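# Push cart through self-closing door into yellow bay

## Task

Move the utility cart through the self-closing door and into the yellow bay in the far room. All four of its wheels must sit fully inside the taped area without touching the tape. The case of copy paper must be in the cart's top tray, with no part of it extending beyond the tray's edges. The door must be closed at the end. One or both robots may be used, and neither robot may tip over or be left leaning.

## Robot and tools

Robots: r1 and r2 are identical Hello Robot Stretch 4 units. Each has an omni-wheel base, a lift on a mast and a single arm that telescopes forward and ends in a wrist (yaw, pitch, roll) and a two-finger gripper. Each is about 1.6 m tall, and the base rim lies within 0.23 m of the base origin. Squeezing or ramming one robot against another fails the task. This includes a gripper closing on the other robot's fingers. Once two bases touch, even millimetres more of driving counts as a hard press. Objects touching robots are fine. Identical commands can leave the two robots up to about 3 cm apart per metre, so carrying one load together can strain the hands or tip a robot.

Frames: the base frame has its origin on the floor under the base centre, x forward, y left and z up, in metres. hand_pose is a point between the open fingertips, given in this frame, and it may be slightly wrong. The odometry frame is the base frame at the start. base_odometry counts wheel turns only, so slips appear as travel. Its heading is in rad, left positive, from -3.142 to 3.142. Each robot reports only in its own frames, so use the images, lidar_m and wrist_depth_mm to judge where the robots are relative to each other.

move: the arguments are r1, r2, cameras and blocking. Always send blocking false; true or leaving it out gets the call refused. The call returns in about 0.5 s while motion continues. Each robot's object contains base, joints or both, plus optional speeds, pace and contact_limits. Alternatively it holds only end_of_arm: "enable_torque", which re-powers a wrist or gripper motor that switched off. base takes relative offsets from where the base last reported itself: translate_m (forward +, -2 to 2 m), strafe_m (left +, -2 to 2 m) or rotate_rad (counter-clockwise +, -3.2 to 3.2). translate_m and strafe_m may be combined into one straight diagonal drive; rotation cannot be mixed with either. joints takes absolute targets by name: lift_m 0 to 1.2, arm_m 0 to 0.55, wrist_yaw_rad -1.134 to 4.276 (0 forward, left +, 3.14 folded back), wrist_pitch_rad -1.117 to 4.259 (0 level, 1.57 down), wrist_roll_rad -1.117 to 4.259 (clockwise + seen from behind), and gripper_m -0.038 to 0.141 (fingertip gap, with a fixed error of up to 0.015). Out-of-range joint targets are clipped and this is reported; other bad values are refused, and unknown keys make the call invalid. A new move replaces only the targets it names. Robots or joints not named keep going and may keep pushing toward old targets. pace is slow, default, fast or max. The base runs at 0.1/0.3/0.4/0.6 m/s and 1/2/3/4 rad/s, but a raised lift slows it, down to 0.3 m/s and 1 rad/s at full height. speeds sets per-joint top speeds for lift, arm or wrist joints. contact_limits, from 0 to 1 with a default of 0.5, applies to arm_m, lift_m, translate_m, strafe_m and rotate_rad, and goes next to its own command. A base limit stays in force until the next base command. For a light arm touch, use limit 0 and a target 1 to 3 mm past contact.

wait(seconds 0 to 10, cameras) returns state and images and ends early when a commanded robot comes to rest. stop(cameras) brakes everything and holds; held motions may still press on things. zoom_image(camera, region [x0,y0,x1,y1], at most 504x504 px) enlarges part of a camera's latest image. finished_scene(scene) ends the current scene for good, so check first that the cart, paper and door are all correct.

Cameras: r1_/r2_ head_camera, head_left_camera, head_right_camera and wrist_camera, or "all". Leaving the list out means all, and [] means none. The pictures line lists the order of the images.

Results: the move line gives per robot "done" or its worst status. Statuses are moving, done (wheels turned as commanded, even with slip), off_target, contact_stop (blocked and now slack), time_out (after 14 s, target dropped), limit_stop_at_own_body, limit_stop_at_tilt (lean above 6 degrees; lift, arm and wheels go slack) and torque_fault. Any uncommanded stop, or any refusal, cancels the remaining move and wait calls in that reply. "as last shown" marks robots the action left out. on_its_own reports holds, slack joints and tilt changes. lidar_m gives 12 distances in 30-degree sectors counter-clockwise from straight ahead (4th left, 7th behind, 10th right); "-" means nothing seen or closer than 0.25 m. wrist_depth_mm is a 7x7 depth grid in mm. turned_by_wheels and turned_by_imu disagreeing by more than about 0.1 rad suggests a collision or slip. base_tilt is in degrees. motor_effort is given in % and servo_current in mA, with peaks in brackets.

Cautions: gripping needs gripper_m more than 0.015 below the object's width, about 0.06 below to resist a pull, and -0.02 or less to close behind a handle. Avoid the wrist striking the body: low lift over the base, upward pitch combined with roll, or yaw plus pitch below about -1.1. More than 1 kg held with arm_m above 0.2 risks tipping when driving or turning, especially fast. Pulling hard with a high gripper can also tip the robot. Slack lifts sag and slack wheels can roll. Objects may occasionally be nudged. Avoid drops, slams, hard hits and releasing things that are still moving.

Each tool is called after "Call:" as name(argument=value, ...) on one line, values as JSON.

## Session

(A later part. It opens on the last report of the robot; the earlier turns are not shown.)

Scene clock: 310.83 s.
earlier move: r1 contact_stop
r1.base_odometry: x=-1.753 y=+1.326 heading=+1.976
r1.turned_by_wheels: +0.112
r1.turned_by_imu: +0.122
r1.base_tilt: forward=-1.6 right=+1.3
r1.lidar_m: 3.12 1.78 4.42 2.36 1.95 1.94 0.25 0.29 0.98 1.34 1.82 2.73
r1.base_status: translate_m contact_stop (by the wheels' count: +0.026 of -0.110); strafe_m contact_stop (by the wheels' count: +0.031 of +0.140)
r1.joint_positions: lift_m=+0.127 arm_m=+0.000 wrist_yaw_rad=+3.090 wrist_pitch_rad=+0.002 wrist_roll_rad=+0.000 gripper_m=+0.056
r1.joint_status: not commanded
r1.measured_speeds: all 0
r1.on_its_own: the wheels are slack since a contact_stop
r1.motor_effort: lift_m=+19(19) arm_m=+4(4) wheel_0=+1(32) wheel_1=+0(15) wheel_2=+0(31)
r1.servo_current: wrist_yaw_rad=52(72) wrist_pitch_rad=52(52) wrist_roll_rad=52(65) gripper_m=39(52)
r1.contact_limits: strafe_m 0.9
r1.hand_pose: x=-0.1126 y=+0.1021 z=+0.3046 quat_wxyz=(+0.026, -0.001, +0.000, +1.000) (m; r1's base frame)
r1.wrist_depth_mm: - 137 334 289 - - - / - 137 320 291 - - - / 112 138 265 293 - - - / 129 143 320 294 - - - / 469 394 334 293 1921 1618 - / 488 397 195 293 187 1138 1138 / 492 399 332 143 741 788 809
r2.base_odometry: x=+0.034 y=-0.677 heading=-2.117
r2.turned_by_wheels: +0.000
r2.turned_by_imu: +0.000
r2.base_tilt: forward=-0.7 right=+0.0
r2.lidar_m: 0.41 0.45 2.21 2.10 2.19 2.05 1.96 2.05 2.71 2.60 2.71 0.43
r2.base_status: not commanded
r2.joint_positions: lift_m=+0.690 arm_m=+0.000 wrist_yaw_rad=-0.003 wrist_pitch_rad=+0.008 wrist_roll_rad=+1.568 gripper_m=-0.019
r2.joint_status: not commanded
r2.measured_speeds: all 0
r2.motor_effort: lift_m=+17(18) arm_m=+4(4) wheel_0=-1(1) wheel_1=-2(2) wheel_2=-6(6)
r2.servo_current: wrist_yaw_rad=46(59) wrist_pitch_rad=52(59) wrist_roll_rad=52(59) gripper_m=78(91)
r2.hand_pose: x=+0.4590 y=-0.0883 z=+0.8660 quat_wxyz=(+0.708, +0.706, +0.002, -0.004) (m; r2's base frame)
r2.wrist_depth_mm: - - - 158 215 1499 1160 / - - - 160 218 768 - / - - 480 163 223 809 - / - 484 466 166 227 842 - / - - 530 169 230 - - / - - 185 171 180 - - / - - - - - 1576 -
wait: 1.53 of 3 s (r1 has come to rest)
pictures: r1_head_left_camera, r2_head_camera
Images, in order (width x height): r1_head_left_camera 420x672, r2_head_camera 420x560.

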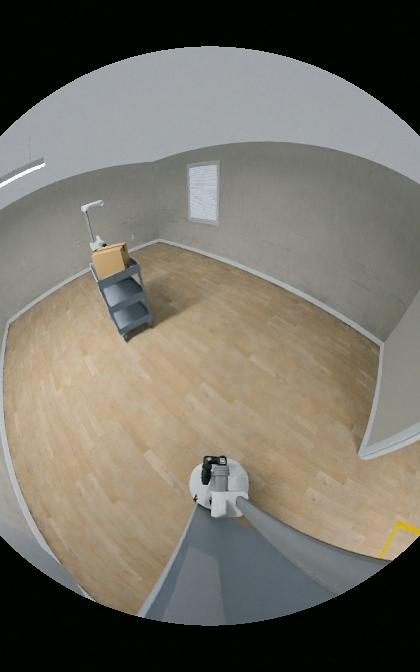

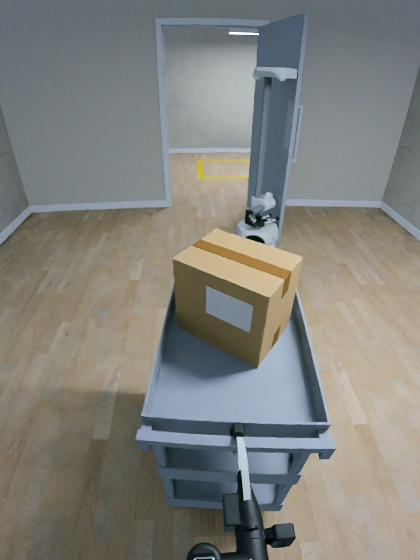

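Call:
stop(cameras=[])

Call:
move(blocking=false, r2={"base":{"translate_m":0.3,"strafe_m":0.12},"pace":"slow"}, cameras=[])

Call:
wait(seconds=5, cameras=["r1_head_left_camera","r2_head_camera"])

Scene clock: 319.23 s.
stop: r1's wheels hold again
r1.base_odometry: x=-1.753 y=+1.326 heading=+1.976
r1.turned_by_wheels: +0.000
r1.turned_by_imu: +0.000
r1.base_tilt: forward=-1.6 right=+1.3
r1.lidar_m: 3.10 1.77 4.44 2.33 1.95 1.92 0.25 0.32 0.99 1.35 1.84 2.77
r1.base_status: translate_m contact_stop (by the wheels' count: +0.026 of -0.110); strafe_m contact_stop (by the wheels' count: +0.031 of +0.140)
r1.joint_positions: lift_m=+0.127 arm_m=+0.000 wrist_yaw_rad=+3.090 wrist_pitch_rad=+0.002 wrist_roll_rad=+0.000 gripper_m=+0.056
r1.joint_status: not commanded
r1.measured_speeds: all 0
r1.motor_effort: lift_m=+19(19) arm_m=+3(4) wheel_0=+0(32) wheel_1=+0(15) wheel_2=+0(31)
r1.servo_current: wrist_yaw_rad=33(72) wrist_pitch_rad=46(52) wrist_roll_rad=52(65) gripper_m=39(52)
r1.contact_limits: strafe_m 0.9
r1.hand_pose: x=-0.1126 y=+0.1021 z=+0.3046 quat_wxyz=(+0.026, -0.001, +0.000, +1.000) (m; r1's base frame)
r1.wrist_depth_mm: - 137 332 287 - - - / - 138 319 289 - - - / 112 138 264 293 - - - / 129 142 322 293 - - - / 469 397 338 294 1808 1661 - / 492 397 196 294 187 1138 1138 / 492 399 330 143 732 778 809
r2.base_odometry: x=+0.034 y=-0.677 heading=-2.117
r2.turned_by_wheels: +0.000
r2.turned_by_imu: +0.000
r2.base_tilt: forward=-0.7 right=+0.1
r2.lidar_m: 0.38 0.41 2.25 2.12 2.23 2.09 1.96 2.05 2.70 2.60 2.73 0.40
r2.base_status: not commanded
r2.joint_positions: lift_m=+0.690 arm_m=+0.000 wrist_yaw_rad=-0.003 wrist_pitch_rad=+0.008 wrist_roll_rad=+1.568 gripper_m=-0.019
r2.joint_status: not commanded
r2.measured_speeds: all 0
r2.motor_effort: lift_m=+17(18) arm_m=+4(4) wheel_0=-1(1) wheel_1=-2(2) wheel_2=-6(6)
r2.servo_current: wrist_yaw_rad=39(59) wrist_pitch_rad=46(59) wrist_roll_rad=52(59) gripper_m=78(91)
r2.hand_pose: x=+0.4590 y=-0.0883 z=+0.8660 quat_wxyz=(+0.708, +0.706, +0.002, -0.004) (m; r2's base frame)
r2.wrist_depth_mm: - - - 157 215 1537 1160 / - - - 160 218 768 - / - - 480 163 223 820 - / - 488 466 166 226 831 - / - - 525 169 231 - - / - - 185 172 180 - - / - - - - - 1537 -
pictures: none
No camera images: "cameras" was empty.

Scene clock: 319.73 s.
move: r2 moving
r1: as last shown
r1.lidar_m: 3.11 1.74 4.44 2.34 1.94 1.93 0.25 0.30 1.01 1.34 1.82 2.76
r1.motor_effort: lift_m=+19(19) arm_m=+4(4) wheel_0=+0(1) wheel_1=+0(0) wheel_2=+0(0)
r1.servo_current: wrist_yaw_rad=46(65) wrist_pitch_rad=39(46) wrist_roll_rad=52(52) gripper_m=46(52)
r1.contact_limits: strafe_m 0.9
r1.wrist_depth_mm: - 137 334 290 - - - / - 137 320 291 - - - / 112 138 265 291 - - - / 129 142 320 293 - - - / 469 397 336 293 1921 1661 - / 488 397 195 294 188 1138 1138 / 492 399 330 143 750 778 820
r2.base_odometry: x=+0.032 y=-0.690 heading=-2.117
r2.turned_by_wheels: +0.000
r2.turned_by_imu: +0.000
r2.base_tilt: forward=-0.7 right=+0.0
r2.lidar_m: 0.39 0.45 2.22 2.07 2.21 2.07 1.99 2.05 2.71 2.60 2.71 0.39
r2.base_status: translate_m moving; strafe_m moving
r2.joint_positions: lift_m=+0.690 arm_m=+0.000 wrist_yaw_rad=-0.003 wrist_pitch_rad=+0.008 wrist_roll_rad=+1.568 gripper_m=-0.019
r2.joint_status: not commanded
r2.measured_speeds: translate_m=+0.049 strafe_m=+0.019 rotate_rad=+0.004 lift_m=+0.000 arm_m=+0.000 wrist_yaw_rad=+0.000 wrist_pitch_rad=+0.000 wrist_roll_rad=+0.000
r2.motor_effort: lift_m=+17(18) arm_m=+4(4) wheel_0=+5(5) wheel_1=+6(8) wheel_2=-13(14)
r2.servo_current: wrist_yaw_rad=33(65) wrist_pitch_rad=52(52) wrist_roll_rad=52(59) gripper_m=78(91)
r2.hand_pose: x=+0.4590 y=-0.0883 z=+0.8660 quat_wxyz=(+0.708, +0.706, +0.002, -0.004) (m; r2's base frame)
r2.wrist_depth_mm: - - - 156 213 1537 1118 / - - - 159 218 741 - / - - 480 162 222 809 - / - 492 469 165 226 831 - / - - 530 168 230 - - / - - 185 171 179 - - / - - - - - 1576 -
pictures: none
No camera images: "cameras" was empty.

Scene clock: 323.67 s.
earlier move: r2 done
r1.base_odometry: x=-1.753 y=+1.326 heading=+1.976
r1.turned_by_wheels: +0.000
r1.turned_by_imu: +0.000
r1.base_tilt: forward=-1.6 right=+1.3
r1.lidar_m: 3.10 1.52 4.42 2.35 1.94 1.95 0.25 0.28 0.96 1.35 1.84 2.77
r1.base_status: not commanded
r1.joint_positions: lift_m=+0.127 arm_m=+0.000 wrist_yaw_rad=+3.090 wrist_pitch_rad=+0.002 wrist_roll_rad=+0.000 gripper_m=+0.056
r1.joint_status: not commanded
r1.measured_speeds: all 0
r1.motor_effort: lift_m=+19(19) arm_m=+4(4) wheel_0=+0(1) wheel_1=+0(0) wheel_2=+0(0)
r1.servo_current: wrist_yaw_rad=59(65) wrist_pitch_rad=33(52) wrist_roll_rad=46(65) gripper_m=39(52)
r1.contact_limits: strafe_m 0.9
r1.hand_pose: x=-0.1126 y=+0.1021 z=+0.3046 quat_wxyz=(+0.026, -0.001, +0.000, +1.000) (m; r1's base frame)
r1.wrist_depth_mm: - 137 332 289 - - - / - 137 319 290 - - - / 112 138 265 291 - - - / 129 142 322 291 - - - / 473 402 336 294 1863 1618 - / 488 399 196 294 187 1160 1138 / 492 399 330 143 741 778 809
r2.base_odometry: x=-0.019 y=-0.995 heading=-2.116
r2.turned_by_wheels: +0.001
r2.turned_by_imu: +0.002
r2.base_tilt: forward=-0.7 right=+0.1
r2.lidar_m: 0.43 0.50 2.10 2.00 2.07 2.36 2.27 2.35 2.82 2.71 2.82 0.39
r2.base_status: done
r2.joint_positions: lift_m=+0.690 arm_m=+0.000 wrist_yaw_rad=-0.001 wrist_pitch_rad=+0.008 wrist_roll_rad=+1.568 gripper_m=-0.019
r2.joint_status: not commanded
r2.measured_speeds: all 0
r2.motor_effort: lift_m=+17(18) arm_m=+4(4) wheel_0=+7(12) wheel_1=+4(9) wheel_2=-5(14)
r2.servo_current: wrist_yaw_rad=52(65) wrist_pitch_rad=52(59) wrist_roll_rad=46(65) gripper_m=85(91)
r2.hand_pose: x=+0.4591 y=-0.0878 z=+0.8660 quat_wxyz=(+0.708, +0.706, +0.002, -0.003) (m; r2's base frame)
r2.wrist_depth_mm: - - 496 121 177 - - / - 433 424 127 186 - - / - 459 442 135 196 - - / - - 539 146 211 - - / - - - 154 225 - - / - - 186 168 178 1618 504 / - - - - 258 1537 459
wait: 3.93 of 5 s (r2 has come to rest)
pictures: r1_head_left_camera, r2_head_camera
Images, in order (width x height): r1_head_left_camera 420x672, r2_head_camera 420x560.

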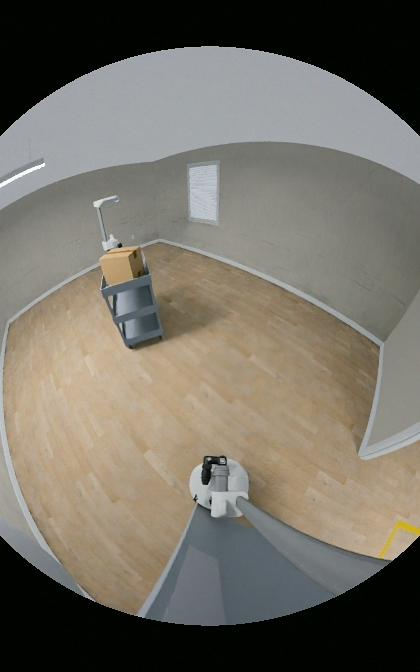

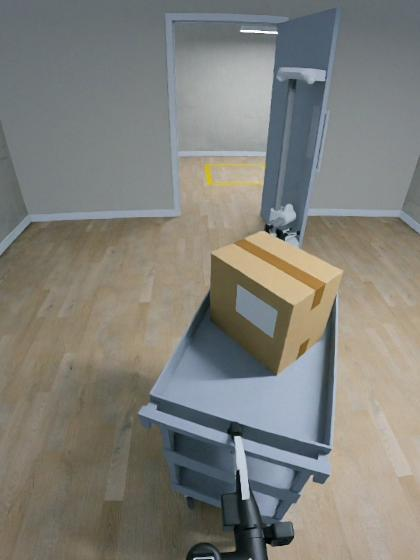

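Call:
move(blocking=false, r2={"base":{"translate_m":-0.55,"strafe_m":-0.33},"pace":"slow"}, cameras=[])

Call:
wait(seconds=9, cameras=["r2_head_camera","r2_wrist_camera"])

Scene clock: 339.57 s.
move: r2 moving
r1: as last shown
r1.lidar_m: 3.10 1.53 4.43 2.35 1.94 1.94 0.25 0.30 0.99 1.34 1.84 2.77
r1.servo_current: wrist_yaw_rad=65(65) wrist_pitch_rad=39(52) wrist_roll_rad=52(59) gripper_m=39(46)
r1.contact_limits: strafe_m 0.9
r1.wrist_depth_mm: - 137 330 291 - - - / - 138 320 293 - - - / 112 138 265 293 - - - / 129 143 322 291 - - - / 473 394 336 294 1921 1618 - / 488 399 196 294 189 1160 1138 / 492 399 334 143 741 768 809
r2.base_odometry: x=-0.019 y=-0.981 heading=-2.116
r2.turned_by_wheels: +0.001
r2.turned_by_imu: +0.001
r2.base_tilt: forward=-0.6 right=+0.0
r2.lidar_m: 0.41 0.53 2.12 1.99 2.10 2.35 2.25 2.35 2.84 2.70 2.83 0.40
r2.base_status: translate_m moving; strafe_m moving
r2.joint_positions: lift_m=+0.690 arm_m=+0.000 wrist_yaw_rad=+0.000 wrist_pitch_rad=+0.008 wrist_roll_rad=+1.568 gripper_m=-0.019
r2.joint_status: not commanded
r2.measured_speeds: translate_m=-0.048 strafe_m=-0.028 rotate_rad=+0.001 lift_m=+0.000 arm_m=+0.000 wrist_yaw_rad=+0.000 wrist_pitch_rad=+0.000 wrist_roll_rad=+0.000
r2.motor_effort: lift_m=+17(17) arm_m=+4(4) wheel_0=+9(9) wheel_1=-8(8) wheel_2=+11(12)
r2.servo_current: wrist_yaw_rad=39(52) wrist_pitch_rad=52(52) wrist_roll_rad=52(52) gripper_m=78(85)
r2.hand_pose: x=+0.4593 y=-0.0874 z=+0.8660 quat_wxyz=(+0.708, +0.706, +0.003, -0.003) (m; r2's base frame)
r2.wrist_depth_mm: - - 496 122 178 - - / - 439 424 128 187 - - / - 459 442 136 198 - - / - - 539 146 213 - - / - - - 156 225 - - / - - 185 168 177 1576 504 / - - - - 259 1708 462
pictures: none
No camera images: "cameras" was empty.

Scene clock: 346.63 s.
earlier move: r2 done
r1.base_odometry: x=-1.753 y=+1.326 heading=+1.976
r1.turned_by_wheels: +0.000
r1.turned_by_imu: +0.000
r1.base_tilt: forward=-1.6 right=+1.3
r1.lidar_m: 3.12 1.99 2.36 2.37 1.95 1.94 0.25 0.29 0.95 1.36 1.82 2.77
r1.base_status: not commanded
r1.joint_positions: lift_m=+0.127 arm_m=+0.000 wrist_yaw_rad=+3.090 wrist_pitch_rad=+0.002 wrist_roll_rad=+0.000 gripper_m=+0.056
r1.joint_status: not commanded
r1.measured_speeds: all 0
r1.motor_effort: lift_m=+19(19) arm_m=+4(4) wheel_0=+0(1) wheel_1=+0(0) wheel_2=+0(0)
r1.servo_current: wrist_yaw_rad=39(72) wrist_pitch_rad=46(52) wrist_roll_rad=33(72) gripper_m=39(52)
r1.contact_limits: strafe_m 0.9
r1.hand_pose: x=-0.1126 y=+0.1021 z=+0.3046 quat_wxyz=(+0.026, -0.001, +0.000, +1.000) (m; r1's base frame)
r1.wrist_depth_mm: - 137 334 290 - - - / - 137 319 293 - - - / 112 138 264 291 - - - / 129 142 322 291 - - - / 469 394 336 296 1863 1661 - / 484 397 196 294 187 1160 1138 / 492 399 332 143 741 788 809
r2.base_odometry: x=-0.016 y=-0.354 heading=-2.116
r2.turned_by_wheels: +0.000
r2.turned_by_imu: -0.001
r2.base_tilt: forward=-0.7 right=+0.1
r2.lidar_m: 0.38 0.39 2.48 2.32 2.46 1.82 1.71 1.78 2.44 2.40 2.50 0.44
r2.base_status: done
r2.joint_positions: lift_m=+0.690 arm_m=+0.000 wrist_yaw_rad=+0.001 wrist_pitch_rad=+0.008 wrist_roll_rad=+1.568 gripper_m=-0.019
r2.joint_status: not commanded
r2.measured_speeds: all 0
r2.motor_effort: lift_m=+18(18) arm_m=+4(5) wheel_0=+3(10) wheel_1=-6(9) wheel_2=+6(12)
r2.servo_current: wrist_yaw_rad=46(65) wrist_pitch_rad=52(59) wrist_roll_rad=52(59) gripper_m=78(91)
r2.hand_pose: x=+0.4593 y=-0.0872 z=+0.8660 quat_wxyz=(+0.708, +0.706, +0.003, -0.002) (m; r2's base frame)
r2.wrist_depth_mm: - - - 183 245 1430 1025 / - - - 181 243 1618 564 / - - - 179 240 798 - / - - 469 236 236 842 - / - - 480 175 236 831 - / - - 185 173 178 - - / - - 564 - 230 - -
wait: 7.07 of 9 s (r2 has come to rest)
pictures: r2_head_camera, r2_wrist_camera
Images, in order (width x height): r2_head_camera 420x560, r2_wrist_camera 616x392.

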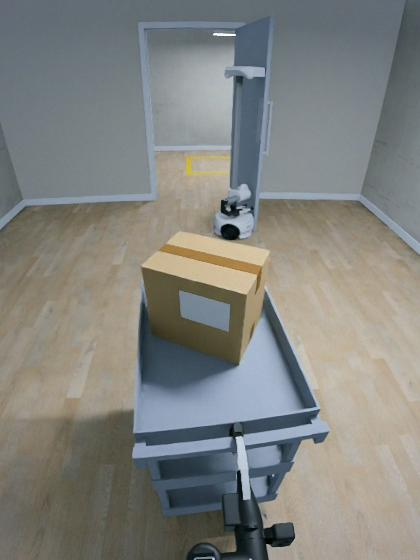

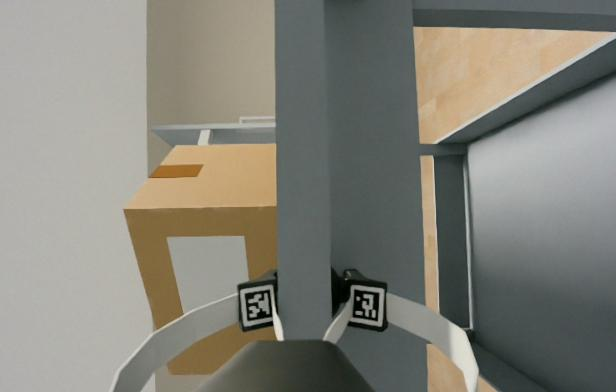

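Call:
move(blocking=false, r2={"base":{"translate_m":0.2,"strafe_m":-0.12},"pace":"slow"}, cameras=[])

Call:
wait(seconds=5, cameras=["r2_head_camera"])

Scene clock: 356.07 s.
move: r2 moving
r1: as last shown
r1.base_tilt: forward=-1.5 right=+1.3
r1.lidar_m: 3.11 1.96 2.32 2.36 1.97 1.93 0.25 0.29 0.97 1.34 1.83 2.75
r1.servo_current: wrist_yaw_rad=46(59) wrist_pitch_rad=46(46) wrist_roll_rad=46(59) gripper_m=39(39)
r1.contact_limits: strafe_m 0.9
r1.wrist_depth_mm: - 137 334 290 - - - / - 137 319 290 - - - / 112 138 264 291 - - - / 129 143 322 291 - - - / 466 394 336 294 1863 1661 - / 484 397 195 294 187 1160 1138 / 496 402 334 143 741 778 798
r2.base_odometry: x=-0.028 y=-0.360 heading=-2.117
r2.turned_by_wheels: +0.000
r2.turned_by_imu: +0.000
r2.base_tilt: forward=-0.7 right=+0.1
r2.lidar_m: 0.38 0.39 2.45 2.31 2.46 1.82 1.70 1.80 2.46 2.38 2.48 0.43
r2.base_status: translate_m moving; strafe_m moving
r2.joint_positions: lift_m=+0.690 arm_m=+0.000 wrist_yaw_rad=+0.001 wrist_pitch_rad=+0.008 wrist_roll_rad=+1.568 gripper_m=-0.019
r2.joint_status: not commanded
r2.measured_speeds: translate_m=+0.050 strafe_m=-0.028 rotate_rad=+0.005 lift_m=+0.000 arm_m=+0.000 wrist_yaw_rad=+0.000 wrist_pitch_rad=+0.000 wrist_roll_rad=+0.000
r2.motor_effort: lift_m=+18(18) arm_m=+4(4) wheel_0=+10(10) wheel_1=-5(9) wheel_2=-11(11)
r2.servo_current: wrist_yaw_rad=52(52) wrist_pitch_rad=52(59) wrist_roll_rad=46(59) gripper_m=85(91)
r2.hand_pose: x=+0.4593 y=-0.0872 z=+0.8660 quat_wxyz=(+0.708, +0.706, +0.003, -0.002) (m; r2's base frame)
r2.wrist_depth_mm: - - - 181 244 1537 1008 / - - - 179 241 1661 564 / - - - 177 239 809 - / - - 473 235 237 831 - / - - 480 175 235 842 - / - - 185 172 180 - - / - - 569 - 230 - -
pictures: none
No camera images: "cameras" was empty.

Scene clock: 359.07 s.
earlier move: r2 done
r1.base_odometry: x=-1.753 y=+1.326 heading=+1.976
r1.turned_by_wheels: +0.000
r1.turned_by_imu: +0.000
r1.base_tilt: forward=-1.6 right=+1.3
r1.lidar_m: 3.14 1.77 2.04 2.37 1.94 1.94 0.25 0.30 0.97 1.34 1.82 2.76
r1.base_status: not commanded
r1.joint_positions: lift_m=+0.127 arm_m=+0.000 wrist_yaw_rad=+3.090 wrist_pitch_rad=+0.002 wrist_roll_rad=+0.000 gripper_m=+0.056
r1.joint_status: not commanded
r1.measured_speeds: all 0
r1.motor_effort: lift_m=+19(19) arm_m=+4(4) wheel_0=+0(1) wheel_1=+0(0) wheel_2=+0(0)
r1.servo_current: wrist_yaw_rad=39(65) wrist_pitch_rad=39(52) wrist_roll_rad=46(65) gripper_m=46(52)
r1.contact_limits: strafe_m 0.9
r1.hand_pose: x=-0.1126 y=+0.1021 z=+0.3046 quat_wxyz=(+0.026, -0.001, +0.000, +1.000) (m; r1's base frame)
r1.wrist_depth_mm: - 137 332 289 - - - / - 137 322 291 - - - / 112 138 266 291 - - - / 129 142 322 291 - - - / 469 397 338 293 1863 1618 - / 492 402 196 294 187 1160 1138 / 492 399 332 143 732 778 809
r2.base_odometry: x=-0.222 y=-0.462 heading=-2.117
r2.turned_by_wheels: +0.000
r2.turned_by_imu: +0.000
r2.base_tilt: forward=-0.7 right=+0.1
r2.lidar_m: 0.33 0.33 2.58 2.43 2.56 1.99 1.93 2.00 2.38 2.25 2.36 0.44
r2.base_status: done
r2.joint_positions: lift_m=+0.690 arm_m=+0.000 wrist_yaw_rad=-0.001 wrist_pitch_rad=+0.008 wrist_roll_rad=+1.569 gripper_m=-0.019
r2.joint_status: not commanded
r2.measured_speeds: all 0
r2.motor_effort: lift_m=+18(18) arm_m=+4(4) wheel_0=+3(14) wheel_1=-4(9) wheel_2=-7(12)
r2.servo_current: wrist_yaw_rad=59(59) wrist_pitch_rad=52(59) wrist_roll_rad=46(59) gripper_m=85(91)
r2.hand_pose: x=+0.4592 y=-0.0877 z=+0.8660 quat_wxyz=(+0.708, +0.706, +0.002, -0.003) (m; r2's base frame)
r2.wrist_depth_mm: - - - 228 300 1336 1042 / - - - 213 282 1464 424 / - - - 202 267 1618 504 / - - - 190 253 759 - / - - 477 182 239 831 - / - 473 185 171 180 - - / - - 484 - 220 - -
wait: 3.00 of 5 s (r2 has come to rest)
pictures: r2_head_camera
Images, in order (width x height): r2_head_camera 420x560.

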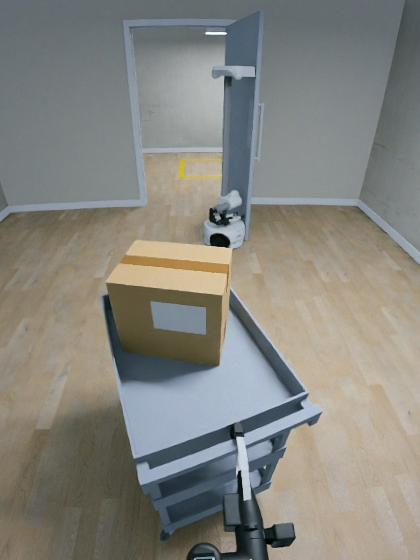

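Call:
move(blocking=false, r2={"base":{"translate_m":0.45,"strafe_m":0.2},"pace":"slow"}, cameras=[])

Call:
wait(seconds=8, cameras=["r2_head_camera","r1_head_left_camera"])

Scene clock: 365.33 s.
move: r2 moving
r1: as last shown
r1.base_tilt: forward=-1.5 right=+1.3
r1.lidar_m: 3.11 1.75 2.05 2.37 1.96 1.93 0.25 0.29 1.00 1.35 1.80 2.77
r1.motor_effort: lift_m=+19(19) arm_m=+4(4) wheel_0=-1(1) wheel_1=+0(0) wheel_2=+0(0)
r1.servo_current: wrist_yaw_rad=65(72) wrist_pitch_rad=39(46) wrist_roll_rad=59(59) gripper_m=46(46)
r1.contact_limits: strafe_m 0.9
r1.wrist_depth_mm: - 137 332 290 - - - / - 137 320 291 - - - / 112 138 264 291 - - - / 129 143 320 293 - - - / 469 394 338 293 1863 1618 - / 488 397 195 294 187 1160 1118 / 488 397 332 143 741 778 809
r2.base_odometry: x=-0.224 y=-0.476 heading=-2.117
r2.turned_by_wheels: +0.000
r2.turned_by_imu: +0.000
r2.base_tilt: forward=-0.7 right=+0.1
r2.lidar_m: 0.33 0.33 2.58 2.43 2.57 2.02 1.92 2.01 2.36 2.28 2.37 0.44
r2.base_status: translate_m moving; strafe_m moving
r2.joint_positions: lift_m=+0.690 arm_m=+0.000 wrist_yaw_rad=-0.003 wrist_pitch_rad=+0.008 wrist_roll_rad=+1.569 gripper_m=-0.019
r2.joint_status: not commanded
r2.measured_speeds: translate_m=+0.049 strafe_m=+0.021 rotate_rad=+0.001 lift_m=+0.000 arm_m=+0.000 wrist_yaw_rad=-0.002 wrist_pitch_rad=+0.000 wrist_roll_rad=+0.000
r2.motor_effort: lift_m=+18(18) arm_m=+4(4) wheel_0=+2(5) wheel_1=+7(8) wheel_2=-14(14)
r2.servo_current: wrist_yaw_rad=46(46) wrist_pitch_rad=52(59) wrist_roll_rad=52(59) gripper_m=85(91)
r2.hand_pose: x=+0.4590 y=-0.0884 z=+0.8660 quat_wxyz=(+0.708, +0.706, +0.002, -0.004) (m; r2's base frame)
r2.wrist_depth_mm: - - - 229 306 1336 1025 / - - - 214 286 1464 430 / - - - 203 270 1661 521 / - - - 189 251 778 - / - - 480 182 239 842 - / - 477 185 170 180 - - / - - 480 - 217 - -
pictures: none
No camera images: "cameras" was empty.

Scene clock: 370.97 s.
earlier move: r2 done
r1.base_odometry: x=-1.753 y=+1.326 heading=+1.976
r1.turned_by_wheels: +0.000
r1.turned_by_imu: +0.000
r1.base_tilt: forward=-1.5 right=+1.3
r1.lidar_m: 3.11 1.39 4.43 2.37 1.96 1.95 0.25 0.30 0.96 1.35 1.81 2.76
r1.base_status: not commanded
r1.joint_positions: lift_m=+0.127 arm_m=+0.000 wrist_yaw_rad=+3.090 wrist_pitch_rad=+0.002 wrist_roll_rad=+0.000 gripper_m=+0.056
r1.joint_status: not commanded
r1.measured_speeds: all 0
r1.motor_effort: lift_m=+19(19) arm_m=+4(4) wheel_0=+0(1) wheel_1=+0(0) wheel_2=+0(0)
r1.servo_current: wrist_yaw_rad=46(72) wrist_pitch_rad=39(52) wrist_roll_rad=46(72) gripper_m=39(46)
r1.contact_limits: strafe_m 0.9
r1.hand_pose: x=-0.1126 y=+0.1021 z=+0.3046 quat_wxyz=(+0.026, -0.001, +0.000, +1.000) (m; r1's base frame)
r1.wrist_depth_mm: - 137 330 290 - - - / - 137 320 290 - - - / 112 138 264 291 - - - / 129 142 324 291 - - - / 469 394 336 291 1921 1618 - / 488 397 196 294 188 1160 1118 / 492 397 332 143 741 778 809
r2.base_odometry: x=-0.284 y=-0.951 heading=-2.117
r2.turned_by_wheels: +0.000
r2.turned_by_imu: +0.000
r2.base_tilt: forward=-0.7 right=+0.1
r2.lidar_m: 0.32 0.32 2.37 2.25 2.32 2.50 2.35 2.46 2.58 2.46 2.57 0.45
r2.base_status: done
r2.joint_positions: lift_m=+0.690 arm_m=+0.000 wrist_yaw_rad=-0.004 wrist_pitch_rad=+0.008 wrist_roll_rad=+1.569 gripper_m=-0.019
r2.joint_status: not commanded
r2.measured_speeds: all 0
r2.motor_effort: lift_m=+18(18) arm_m=+4(4) wheel_0=+3(10) wheel_1=+4(9) wheel_2=-8(16)
r2.servo_current: wrist_yaw_rad=59(59) wrist_pitch_rad=52(59) wrist_roll_rad=52(59) gripper_m=78(91)
r2.hand_pose: x=+0.4589 y=-0.0886 z=+0.8660 quat_wxyz=(+0.708, +0.706, +0.001, -0.004) (m; r2's base frame)
r2.wrist_depth_mm: - - - 254 - 1537 1138 / - - - 222 294 330 330 / - - - 208 274 1661 492 / - - - 194 256 778 - / - - 521 183 239 831 - / - 462 185 170 179 - - / - - 473 - 216 - -
wait: 5.63 of 8 s (r2 has come to rest)
pictures: r1_head_left_camera, r2_head_camera
Images, in order (width x height): r1_head_left_camera 420x672, r2_head_camera 420x560.

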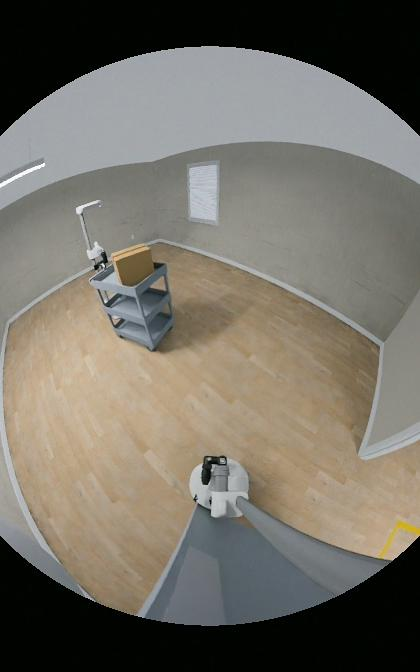

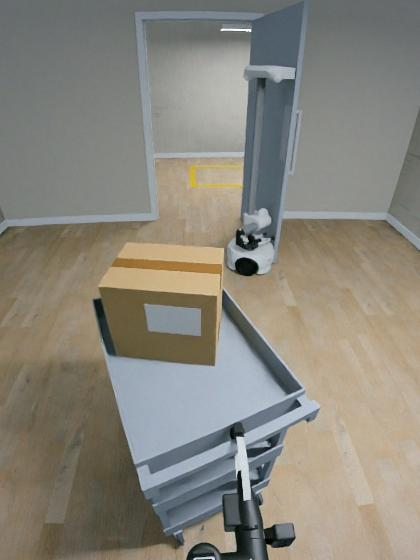

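Call:
move(blocking=false, r1={"base":{"translate_m":0.05,"strafe_m":0.17},"contact_limits":{"strafe_m":0.8}}, cameras=[])

Call:
wait(seconds=3, cameras=["r1_head_left_camera","r2_head_camera"])

Scene clock: 392.60 s.
move: r1 moving
r1.base_odometry: x=-1.785 y=+1.322 heading=+1.976
r1.turned_by_wheels: +0.000
r1.turned_by_imu: +0.000
r1.base_tilt: forward=-1.5 right=+1.3
r1.lidar_m: 3.14 1.34 4.41 2.32 1.94 1.93 0.25 0.30 0.97 1.37 1.86 2.78
r1.base_status: translate_m moving; strafe_m moving
r1.joint_positions: lift_m=+0.127 arm_m=+0.000 wrist_yaw_rad=+3.090 wrist_pitch_rad=+0.002 wrist_roll_rad=+0.000 gripper_m=+0.056
r1.joint_status: not commanded
r1.measured_speeds: translate_m=+0.037 strafe_m=+0.120 rotate_rad=+0.007 lift_m=+0.000 arm_m=+0.000 wrist_yaw_rad=+0.000 wrist_pitch_rad=+0.000 wrist_roll_rad=+0.000
r1.motor_effort: lift_m=+19(19) arm_m=+4(4) wheel_0=-13(13) wheel_1=+9(12) wheel_2=+0(2)
r1.servo_current: wrist_yaw_rad=59(59) wrist_pitch_rad=46(46) wrist_roll_rad=39(59) gripper_m=46(46)
r1.contact_limits: strafe_m 0.8
r1.hand_pose: x=-0.1126 y=+0.1021 z=+0.3046 quat_wxyz=(+0.026, -0.001, +0.000, +1.000) (m; r1's base frame)
r1.wrist_depth_mm: - 137 330 301 - - - / - 138 319 301 - - - / 112 138 253 303 - - - / 125 142 320 301 - - - / 462 392 338 300 - 1661 - / 480 399 195 300 187 1160 1160 / 477 397 332 143 809 768 798
r2: as last shown
r2.base_tilt: forward=-0.6 right=+0.1
r2.lidar_m: 0.30 0.33 2.41 2.25 2.29 2.48 2.38 2.48 2.58 2.46 2.56 0.46
r2.motor_effort: lift_m=+18(18) arm_m=+4(4) wheel_0=+3(3) wheel_1=+4(4) wheel_2=-7(7)
r2.servo_current: wrist_yaw_rad=46(52) wrist_pitch_rad=52(59) wrist_roll_rad=59(59) gripper_m=85(91)
r2.wrist_depth_mm: - - - 255 - 1499 1138 / - - - 223 294 329 330 / - - - 208 274 1618 500 / - - - 195 255 788 - / - - 517 184 241 831 - / - 462 185 170 179 - - / - - 473 - 216 - -
pictures: none
No camera images: "cameras" was empty.

Scene clock: 394.07 s.
earlier move: r1 done
r1.base_odometry: x=-1.929 y=+1.305 heading=+1.976
r1.turned_by_wheels: +0.000
r1.turned_by_imu: +0.001
r1.base_tilt: forward=-1.6 right=+1.3
r1.lidar_m: 1.56 1.26 4.27 2.23 1.88 1.85 0.29 0.25 0.79 1.51 2.09 2.85
r1.base_status: done
r1.joint_positions: lift_m=+0.127 arm_m=+0.000 wrist_yaw_rad=+3.090 wrist_pitch_rad=+0.002 wrist_roll_rad=+0.000 gripper_m=+0.056
r1.joint_status: not commanded
r1.measured_speeds: all 0
r1.motor_effort: lift_m=+19(19) arm_m=+3(4) wheel_0=-5(14) wheel_1=-1(13) wheel_2=+4(5)
r1.servo_current: wrist_yaw_rad=46(59) wrist_pitch_rad=39(52) wrist_roll_rad=46(65) gripper_m=39(52)
r1.contact_limits: strafe_m 0.8
r1.hand_pose: x=-0.1126 y=+0.1021 z=+0.3046 quat_wxyz=(+0.026, -0.001, +0.000, +1.000) (m; r1's base frame)
r1.wrist_depth_mm: 136 138 - - - - - / 111 139 - - - - - / 115 139 220 - - - - / 136 156 255 - - - - / 355 329 - - - 1618 - / 375 329 193 1182 188 1160 1118 / 382 320 750 798 798 768 809
r2.base_odometry: x=-0.284 y=-0.951 heading=-2.117
r2.turned_by_wheels: +0.000
r2.turned_by_imu: +0.000
r2.base_tilt: forward=-0.7 right=+0.1
r2.lidar_m: 0.32 0.31 2.38 2.25 2.35 2.49 2.35 2.46 2.58 2.47 2.55 0.48
r2.base_status: not commanded
r2.joint_positions: lift_m=+0.690 arm_m=+0.000 wrist_yaw_rad=-0.004 wrist_pitch_rad=+0.008 wrist_roll_rad=+1.569 gripper_m=-0.019
r2.joint_status: not commanded
r2.measured_speeds: all 0
r2.motor_effort: lift_m=+18(18) arm_m=+4(4) wheel_0=+3(4) wheel_1=+4(4) wheel_2=-7(8)
r2.servo_current: wrist_yaw_rad=52(59) wrist_pitch_rad=46(59) wrist_roll_rad=39(59) gripper_m=72(91)
r2.hand_pose: x=+0.4589 y=-0.0886 z=+0.8660 quat_wxyz=(+0.708, +0.706, +0.001, -0.004) (m; r2's base frame)
r2.wrist_depth_mm: - - - 256 - 1499 1138 / - - - 223 298 330 330 / - - - 207 272 1661 492 / - - - 195 256 778 - / - - 521 183 241 831 - / - 462 185 170 180 - - / - - 473 - 216 - -
wait: 1.47 of 3 s (r1 has come to rest)
pictures: r1_head_left_camera, r2_head_camera
Images, in order (width x height): r1_head_left_camera 420x672, r2_head_camera 420x560.

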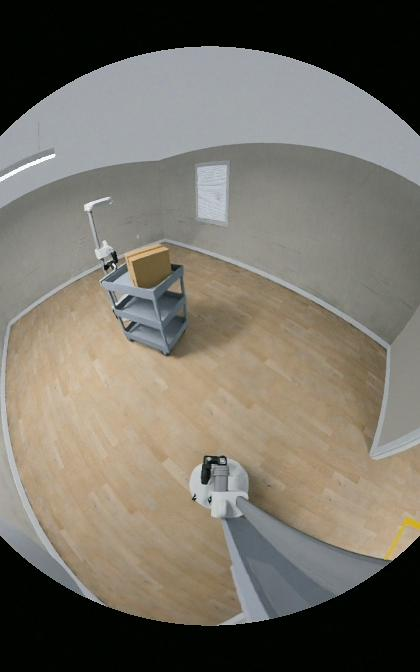

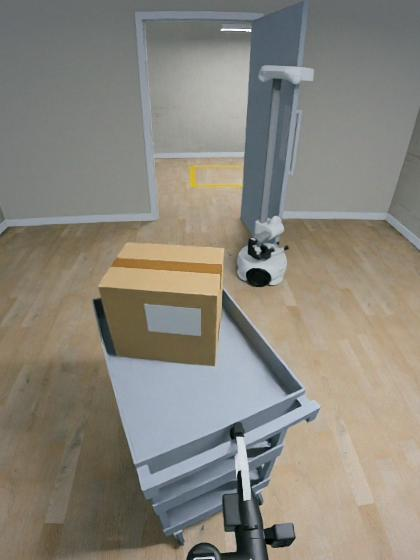

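Call:
move(blocking=false, r1={"base":{"translate_m":-0.02,"strafe_m":0.1},"contact_limits":{"strafe_m":0.6}}, cameras=[])

Call:
move(blocking=false, r2={"base":{"translate_m":0.2,"strafe_m":0.1},"pace":"slow"}, cameras=[])

Call:
wait(seconds=3, cameras=[])

Call:
wait(seconds=3, cameras=["r1_head_left_camera","r2_head_camera"])

Scene clock: 400.63 s.
move: r1 moving
r1.base_odometry: x=-1.957 y=+1.286 heading=+1.976
r1.turned_by_wheels: +0.000
r1.turned_by_imu: +0.000
r1.base_tilt: forward=-1.5 right=+1.3
r1.lidar_m: 1.47 1.26 4.19 2.25 1.85 1.83 0.29 0.25 0.62 1.54 2.15 2.86
r1.base_status: translate_m moving; strafe_m moving
r1.joint_positions: lift_m=+0.127 arm_m=+0.000 wrist_yaw_rad=+3.090 wrist_pitch_rad=+0.002 wrist_roll_rad=+0.000 gripper_m=+0.056
r1.joint_status: not commanded
r1.measured_speeds: translate_m=-0.021 strafe_m=+0.126 rotate_rad=+0.003 lift_m=+0.000 arm_m=+0.000 wrist_yaw_rad=+0.000 wrist_pitch_rad=+0.000 wrist_roll_rad=+0.000
r1.motor_effort: lift_m=+19(19) arm_m=+4(4) wheel_0=-11(13) wheel_1=+7(7) wheel_2=+8(9)
r1.servo_current: wrist_yaw_rad=46(65) wrist_pitch_rad=46(46) wrist_roll_rad=65(65) gripper_m=39(46)
r1.contact_limits: strafe_m 0.6
r1.hand_pose: x=-0.1126 y=+0.1021 z=+0.3046 quat_wxyz=(+0.026, -0.001, +0.000, +1.000) (m; r1's base frame)
r1.wrist_depth_mm: - 138 - - - - - / 112 138 - - - - - / 115 139 219 - - - - / 136 153 255 - - - - / 310 320 - - 1921 - - / 332 330 194 1182 187 1138 1138 / 336 309 750 798 798 778 820
r2: as last shown
r2.base_tilt: forward=-0.7 right=+0.0
r2.lidar_m: 0.33 0.32 2.39 2.27 2.34 2.48 2.36 2.46 2.58 2.46 2.58 0.46
r2.motor_effort: lift_m=+18(18) arm_m=+4(4) wheel_0=+3(3) wheel_1=+4(4) wheel_2=-7(8)
r2.servo_current: wrist_yaw_rad=52(65) wrist_pitch_rad=46(59) wrist_roll_rad=52(59) gripper_m=78(91)
r2.wrist_depth_mm: - - - 255 - 1499 1138 / - - - 221 297 330 329 / - - - 207 272 1618 500 / - - - 195 256 788 - / - - 517 183 241 842 - / - 462 185 170 179 - - / - - 473 - 216 - -
pictures: none
No camera images: "cameras" was empty.

Scene clock: 401.13 s.
earlier move: r1 moving
move: r2 moving
r1.base_odometry: x=-2.007 y=+1.251 heading=+1.976
r1.turned_by_wheels: +0.000
r1.turned_by_imu: +0.001
r1.base_tilt: forward=-1.6 right=+1.3
r1.lidar_m: 1.40 1.23 4.10 2.16 1.81 1.78 1.47 0.27 0.25 1.62 2.21 2.92
r1.base_status: translate_m moving; strafe_m moving
r1.joint_positions: lift_m=+0.127 arm_m=+0.000 wrist_yaw_rad=+3.090 wrist_pitch_rad=+0.002 wrist_roll_rad=+0.000 gripper_m=+0.056
r1.joint_status: not commanded
r1.measured_speeds: translate_m=-0.013 strafe_m=+0.066 rotate_rad=-0.004 lift_m=+0.000 arm_m=+0.000 wrist_yaw_rad=+0.000 wrist_pitch_rad=+0.000 wrist_roll_rad=+0.000
r1.motor_effort: lift_m=+19(19) arm_m=+3(4) wheel_0=-1(12) wheel_1=+3(8) wheel_2=+1(12)
r1.servo_current: wrist_yaw_rad=52(59) wrist_pitch_rad=46(52) wrist_roll_rad=33(65) gripper_m=39(46)
r1.contact_limits: strafe_m 0.6
r1.hand_pose: x=-0.1126 y=+0.1021 z=+0.3046 quat_wxyz=(+0.026, -0.001, +0.000, +1.000) (m; r1's base frame)
r1.wrist_depth_mm: 136 138 - - - - - / 112 139 - - - - - / 116 139 221 - - - - / 136 156 - - - - - / - - - - 1863 - - / 1098 1205 194 1182 187 1160 1118 / 854 759 759 798 788 778 820
r2.base_odometry: x=-0.286 y=-0.965 heading=-2.117
r2.turned_by_wheels: +0.000
r2.turned_by_imu: +0.000
r2.base_tilt: forward=-0.7 right=+0.1
r2.lidar_m: 0.33 0.31 2.36 2.24 2.34 2.49 2.37 2.47 2.58 2.47 2.57 0.47
r2.base_status: translate_m moving; strafe_m moving
r2.joint_positions: lift_m=+0.690 arm_m=+0.000 wrist_yaw_rad=-0.004 wrist_pitch_rad=+0.008 wrist_roll_rad=+1.569 gripper_m=-0.019
r2.joint_status: not commanded
r2.measured_speeds: translate_m=+0.049 strafe_m=+0.025 rotate_rad=-0.004 lift_m=+0.000 arm_m=+0.000 wrist_yaw_rad=+0.000 wrist_pitch_rad=+0.000 wrist_roll_rad=+0.000
r2.motor_effort: lift_m=+18(18) arm_m=+4(4) wheel_0=-2(7) wheel_1=+6(9) wheel_2=-10(13)
r2.servo_current: wrist_yaw_rad=52(59) wrist_pitch_rad=52(52) wrist_roll_rad=46(52) gripper_m=85(85)
r2.hand_pose: x=+0.4589 y=-0.0886 z=+0.8660 quat_wxyz=(+0.708, +0.706, +0.001, -0.004) (m; r2's base frame)
r2.wrist_depth_mm: - - - 255 - 1537 1118 / - - - 223 300 330 330 / - - - 208 277 1661 504 / - - - 195 256 778 - / - - 521 183 241 842 - / - 459 185 169 178 - - / - - 469 - 215 - -
pictures: none
No camera images: "cameras" was empty.

Scene clock: 401.67 s.
earlier move: r1 done; r2 moving
r1.base_odometry: x=-2.013 y=+1.247 heading=+1.976
r1.turned_by_wheels: +0.000
r1.turned_by_imu: +0.000
r1.base_tilt: forward=-1.6 right=+1.3
r1.lidar_m: 1.28 1.22 4.07 2.12 1.80 1.79 1.49 1.22 0.25 0.25 2.22 2.92
r1.base_status: done
r1.joint_positions: lift_m=+0.127 arm_m=+0.000 wrist_yaw_rad=+3.090 wrist_pitch_rad=+0.002 wrist_roll_rad=+0.000 gripper_m=+0.056
r1.joint_status: not commanded
r1.measured_speeds: all 0
r1.motor_effort: lift_m=+19(19) arm_m=+4(4) wheel_0=-1(12) wheel_1=+1(8) wheel_2=+1(12)
r1.servo_current: wrist_yaw_rad=59(59) wrist_pitch_rad=46(52) wrist_roll_rad=52(72) gripper_m=39(46)
r1.contact_limits: strafe_m 0.6
r1.hand_pose: x=-0.1126 y=+0.1021 z=+0.3046 quat_wxyz=(+0.026, -0.001, +0.000, +1.000) (m; r1's base frame)
r1.wrist_depth_mm: 136 138 - - - - - / 112 139 - - - - - / 116 139 220 - - - - / 136 157 - - - - - / - - - - 1983 - - / 1060 1182 194 1182 187 1160 1138 / 854 750 741 798 788 768 798
r2.base_odometry: x=-0.289 y=-1.009 heading=-2.117
r2.turned_by_wheels: +0.000
r2.turned_by_imu: +0.000
r2.base_tilt: forward=-0.7 right=+0.1
r2.lidar_m: 0.31 0.32 2.38 2.26 2.33 2.56 2.42 2.53 2.61 2.48 2.59 0.45
r2.base_status: translate_m moving; strafe_m moving
r2.joint_positions: lift_m=+0.690 arm_m=+0.000 wrist_yaw_rad=-0.004 wrist_pitch_rad=+0.008 wrist_roll_rad=+1.569 gripper_m=-0.019
r2.joint_status: not commanded
r2.measured_speeds: translate_m=+0.089 strafe_m=+0.044 rotate_rad=-0.002 lift_m=+0.000 arm_m=+0.000 wrist_yaw_rad=+0.000 wrist_pitch_rad=+0.000 wrist_roll_rad=+0.000
r2.motor_effort: lift_m=+17(18) arm_m=+4(4) wheel_0=+2(7) wheel_1=+7(9) wheel_2=-9(14)
r2.servo_current: wrist_yaw_rad=46(59) wrist_pitch_rad=52(52) wrist_roll_rad=52(59) gripper_m=78(91)
r2.hand_pose: x=+0.4589 y=-0.0886 z=+0.8660 quat_wxyz=(+0.708, +0.706, +0.001, -0.004) (m; r2's base frame)
r2.wrist_depth_mm: - - - 257 - 1576 1078 / - - - 225 303 329 329 / - - - 209 278 1661 504 / - - - 196 256 1661 - / - - 535 184 240 820 - / - 462 185 169 179 - - / - - 469 - 214 - -
wait: 0.53 of 3 s (r1 has come to rest)
pictures: none
No camera images: "cameras" was empty.

Scene clock: 404.03 s.
earlier move: r2 done
r1.base_odometry: x=-2.013 y=+1.247 heading=+1.976
r1.turned_by_wheels: +0.000
r1.turned_by_imu: +0.000
r1.base_tilt: forward=-1.6 right=+1.3
r1.lidar_m: 1.16 1.21 4.09 2.17 1.79 1.78 1.48 1.22 0.98 0.86 2.23 2.92
r1.base_status: done
r1.joint_positions: lift_m=+0.127 arm_m=+0.000 wrist_yaw_rad=+3.090 wrist_pitch_rad=+0.002 wrist_roll_rad=+0.000 gripper_m=+0.056
r1.joint_status: not commanded
r1.measured_speeds: all 0
r1.motor_effort: lift_m=+19(19) arm_m=+4(4) wheel_0=+0(12) wheel_1=+1(8) wheel_2=+1(12)
r1.servo_current: wrist_yaw_rad=52(65) wrist_pitch_rad=39(52) wrist_roll_rad=39(78) gripper_m=39(46)
r1.contact_limits: strafe_m 0.6
r1.hand_pose: x=-0.1126 y=+0.1021 z=+0.3046 quat_wxyz=(+0.026, -0.001, +0.000, +1.000) (m; r1's base frame)
r1.wrist_depth_mm: 136 138 - - - - - / 112 139 - - - - - / 116 139 221 - - - - / 137 157 - - - - - / - - - - 1863 - - / 1078 1182 193 1182 188 1138 1118 / 854 750 759 798 788 778 809
r2.base_odometry: x=-0.303 y=-1.173 heading=-2.117
r2.turned_by_wheels: +0.000
r2.turned_by_imu: +0.000
r2.base_tilt: forward=-0.7 right=+0.1
r2.lidar_m: 0.32 0.31 2.29 2.18 2.22 2.68 2.56 2.67 2.67 2.56 2.69 0.47
r2.base_status: done
r2.joint_positions: lift_m=+0.690 arm_m=+0.000 wrist_yaw_rad=-0.004 wrist_pitch_rad=+0.008 wrist_roll_rad=+1.569 gripper_m=-0.019
r2.joint_status: not commanded
r2.measured_speeds: all 0
r2.motor_effort: lift_m=+18(18) arm_m=+4(4) wheel_0=+4(7) wheel_1=+4(9) wheel_2=-6(14)
r2.servo_current: wrist_yaw_rad=52(65) wrist_pitch_rad=59(59) wrist_roll_rad=39(65) gripper_m=85(91)
r2.hand_pose: x=+0.4589 y=-0.0886 z=+0.8660 quat_wxyz=(+0.708, +0.706, +0.001, -0.004) (m; r2's base frame)
r2.wrist_depth_mm: - - - 257 - 1576 1118 / - - - 231 315 327 325 / - - - 213 282 1661 496 / - - - 198 259 1756 - / - - 591 185 242 842 - / - 455 186 170 178 - - / - 462 462 - 216 - -
wait: 2.37 of 3 s (r2 has come to rest)
pictures: r1_head_left_camera, r2_head_camera
Images, in order (width x height): r1_head_left_camera 420x672, r2_head_camera 420x560.

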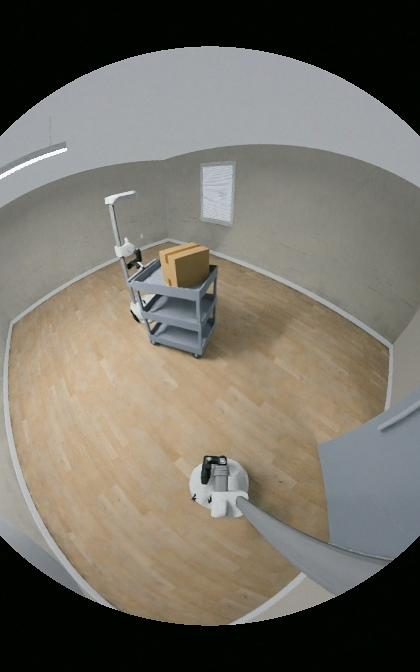

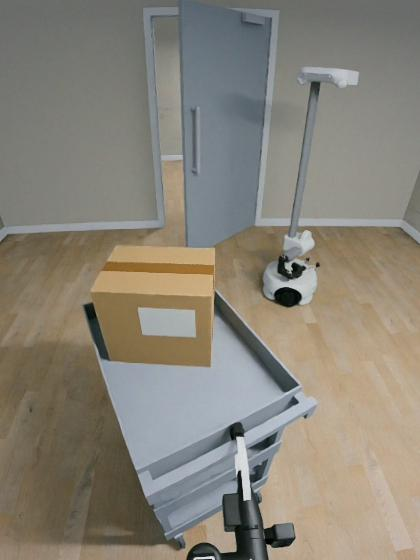

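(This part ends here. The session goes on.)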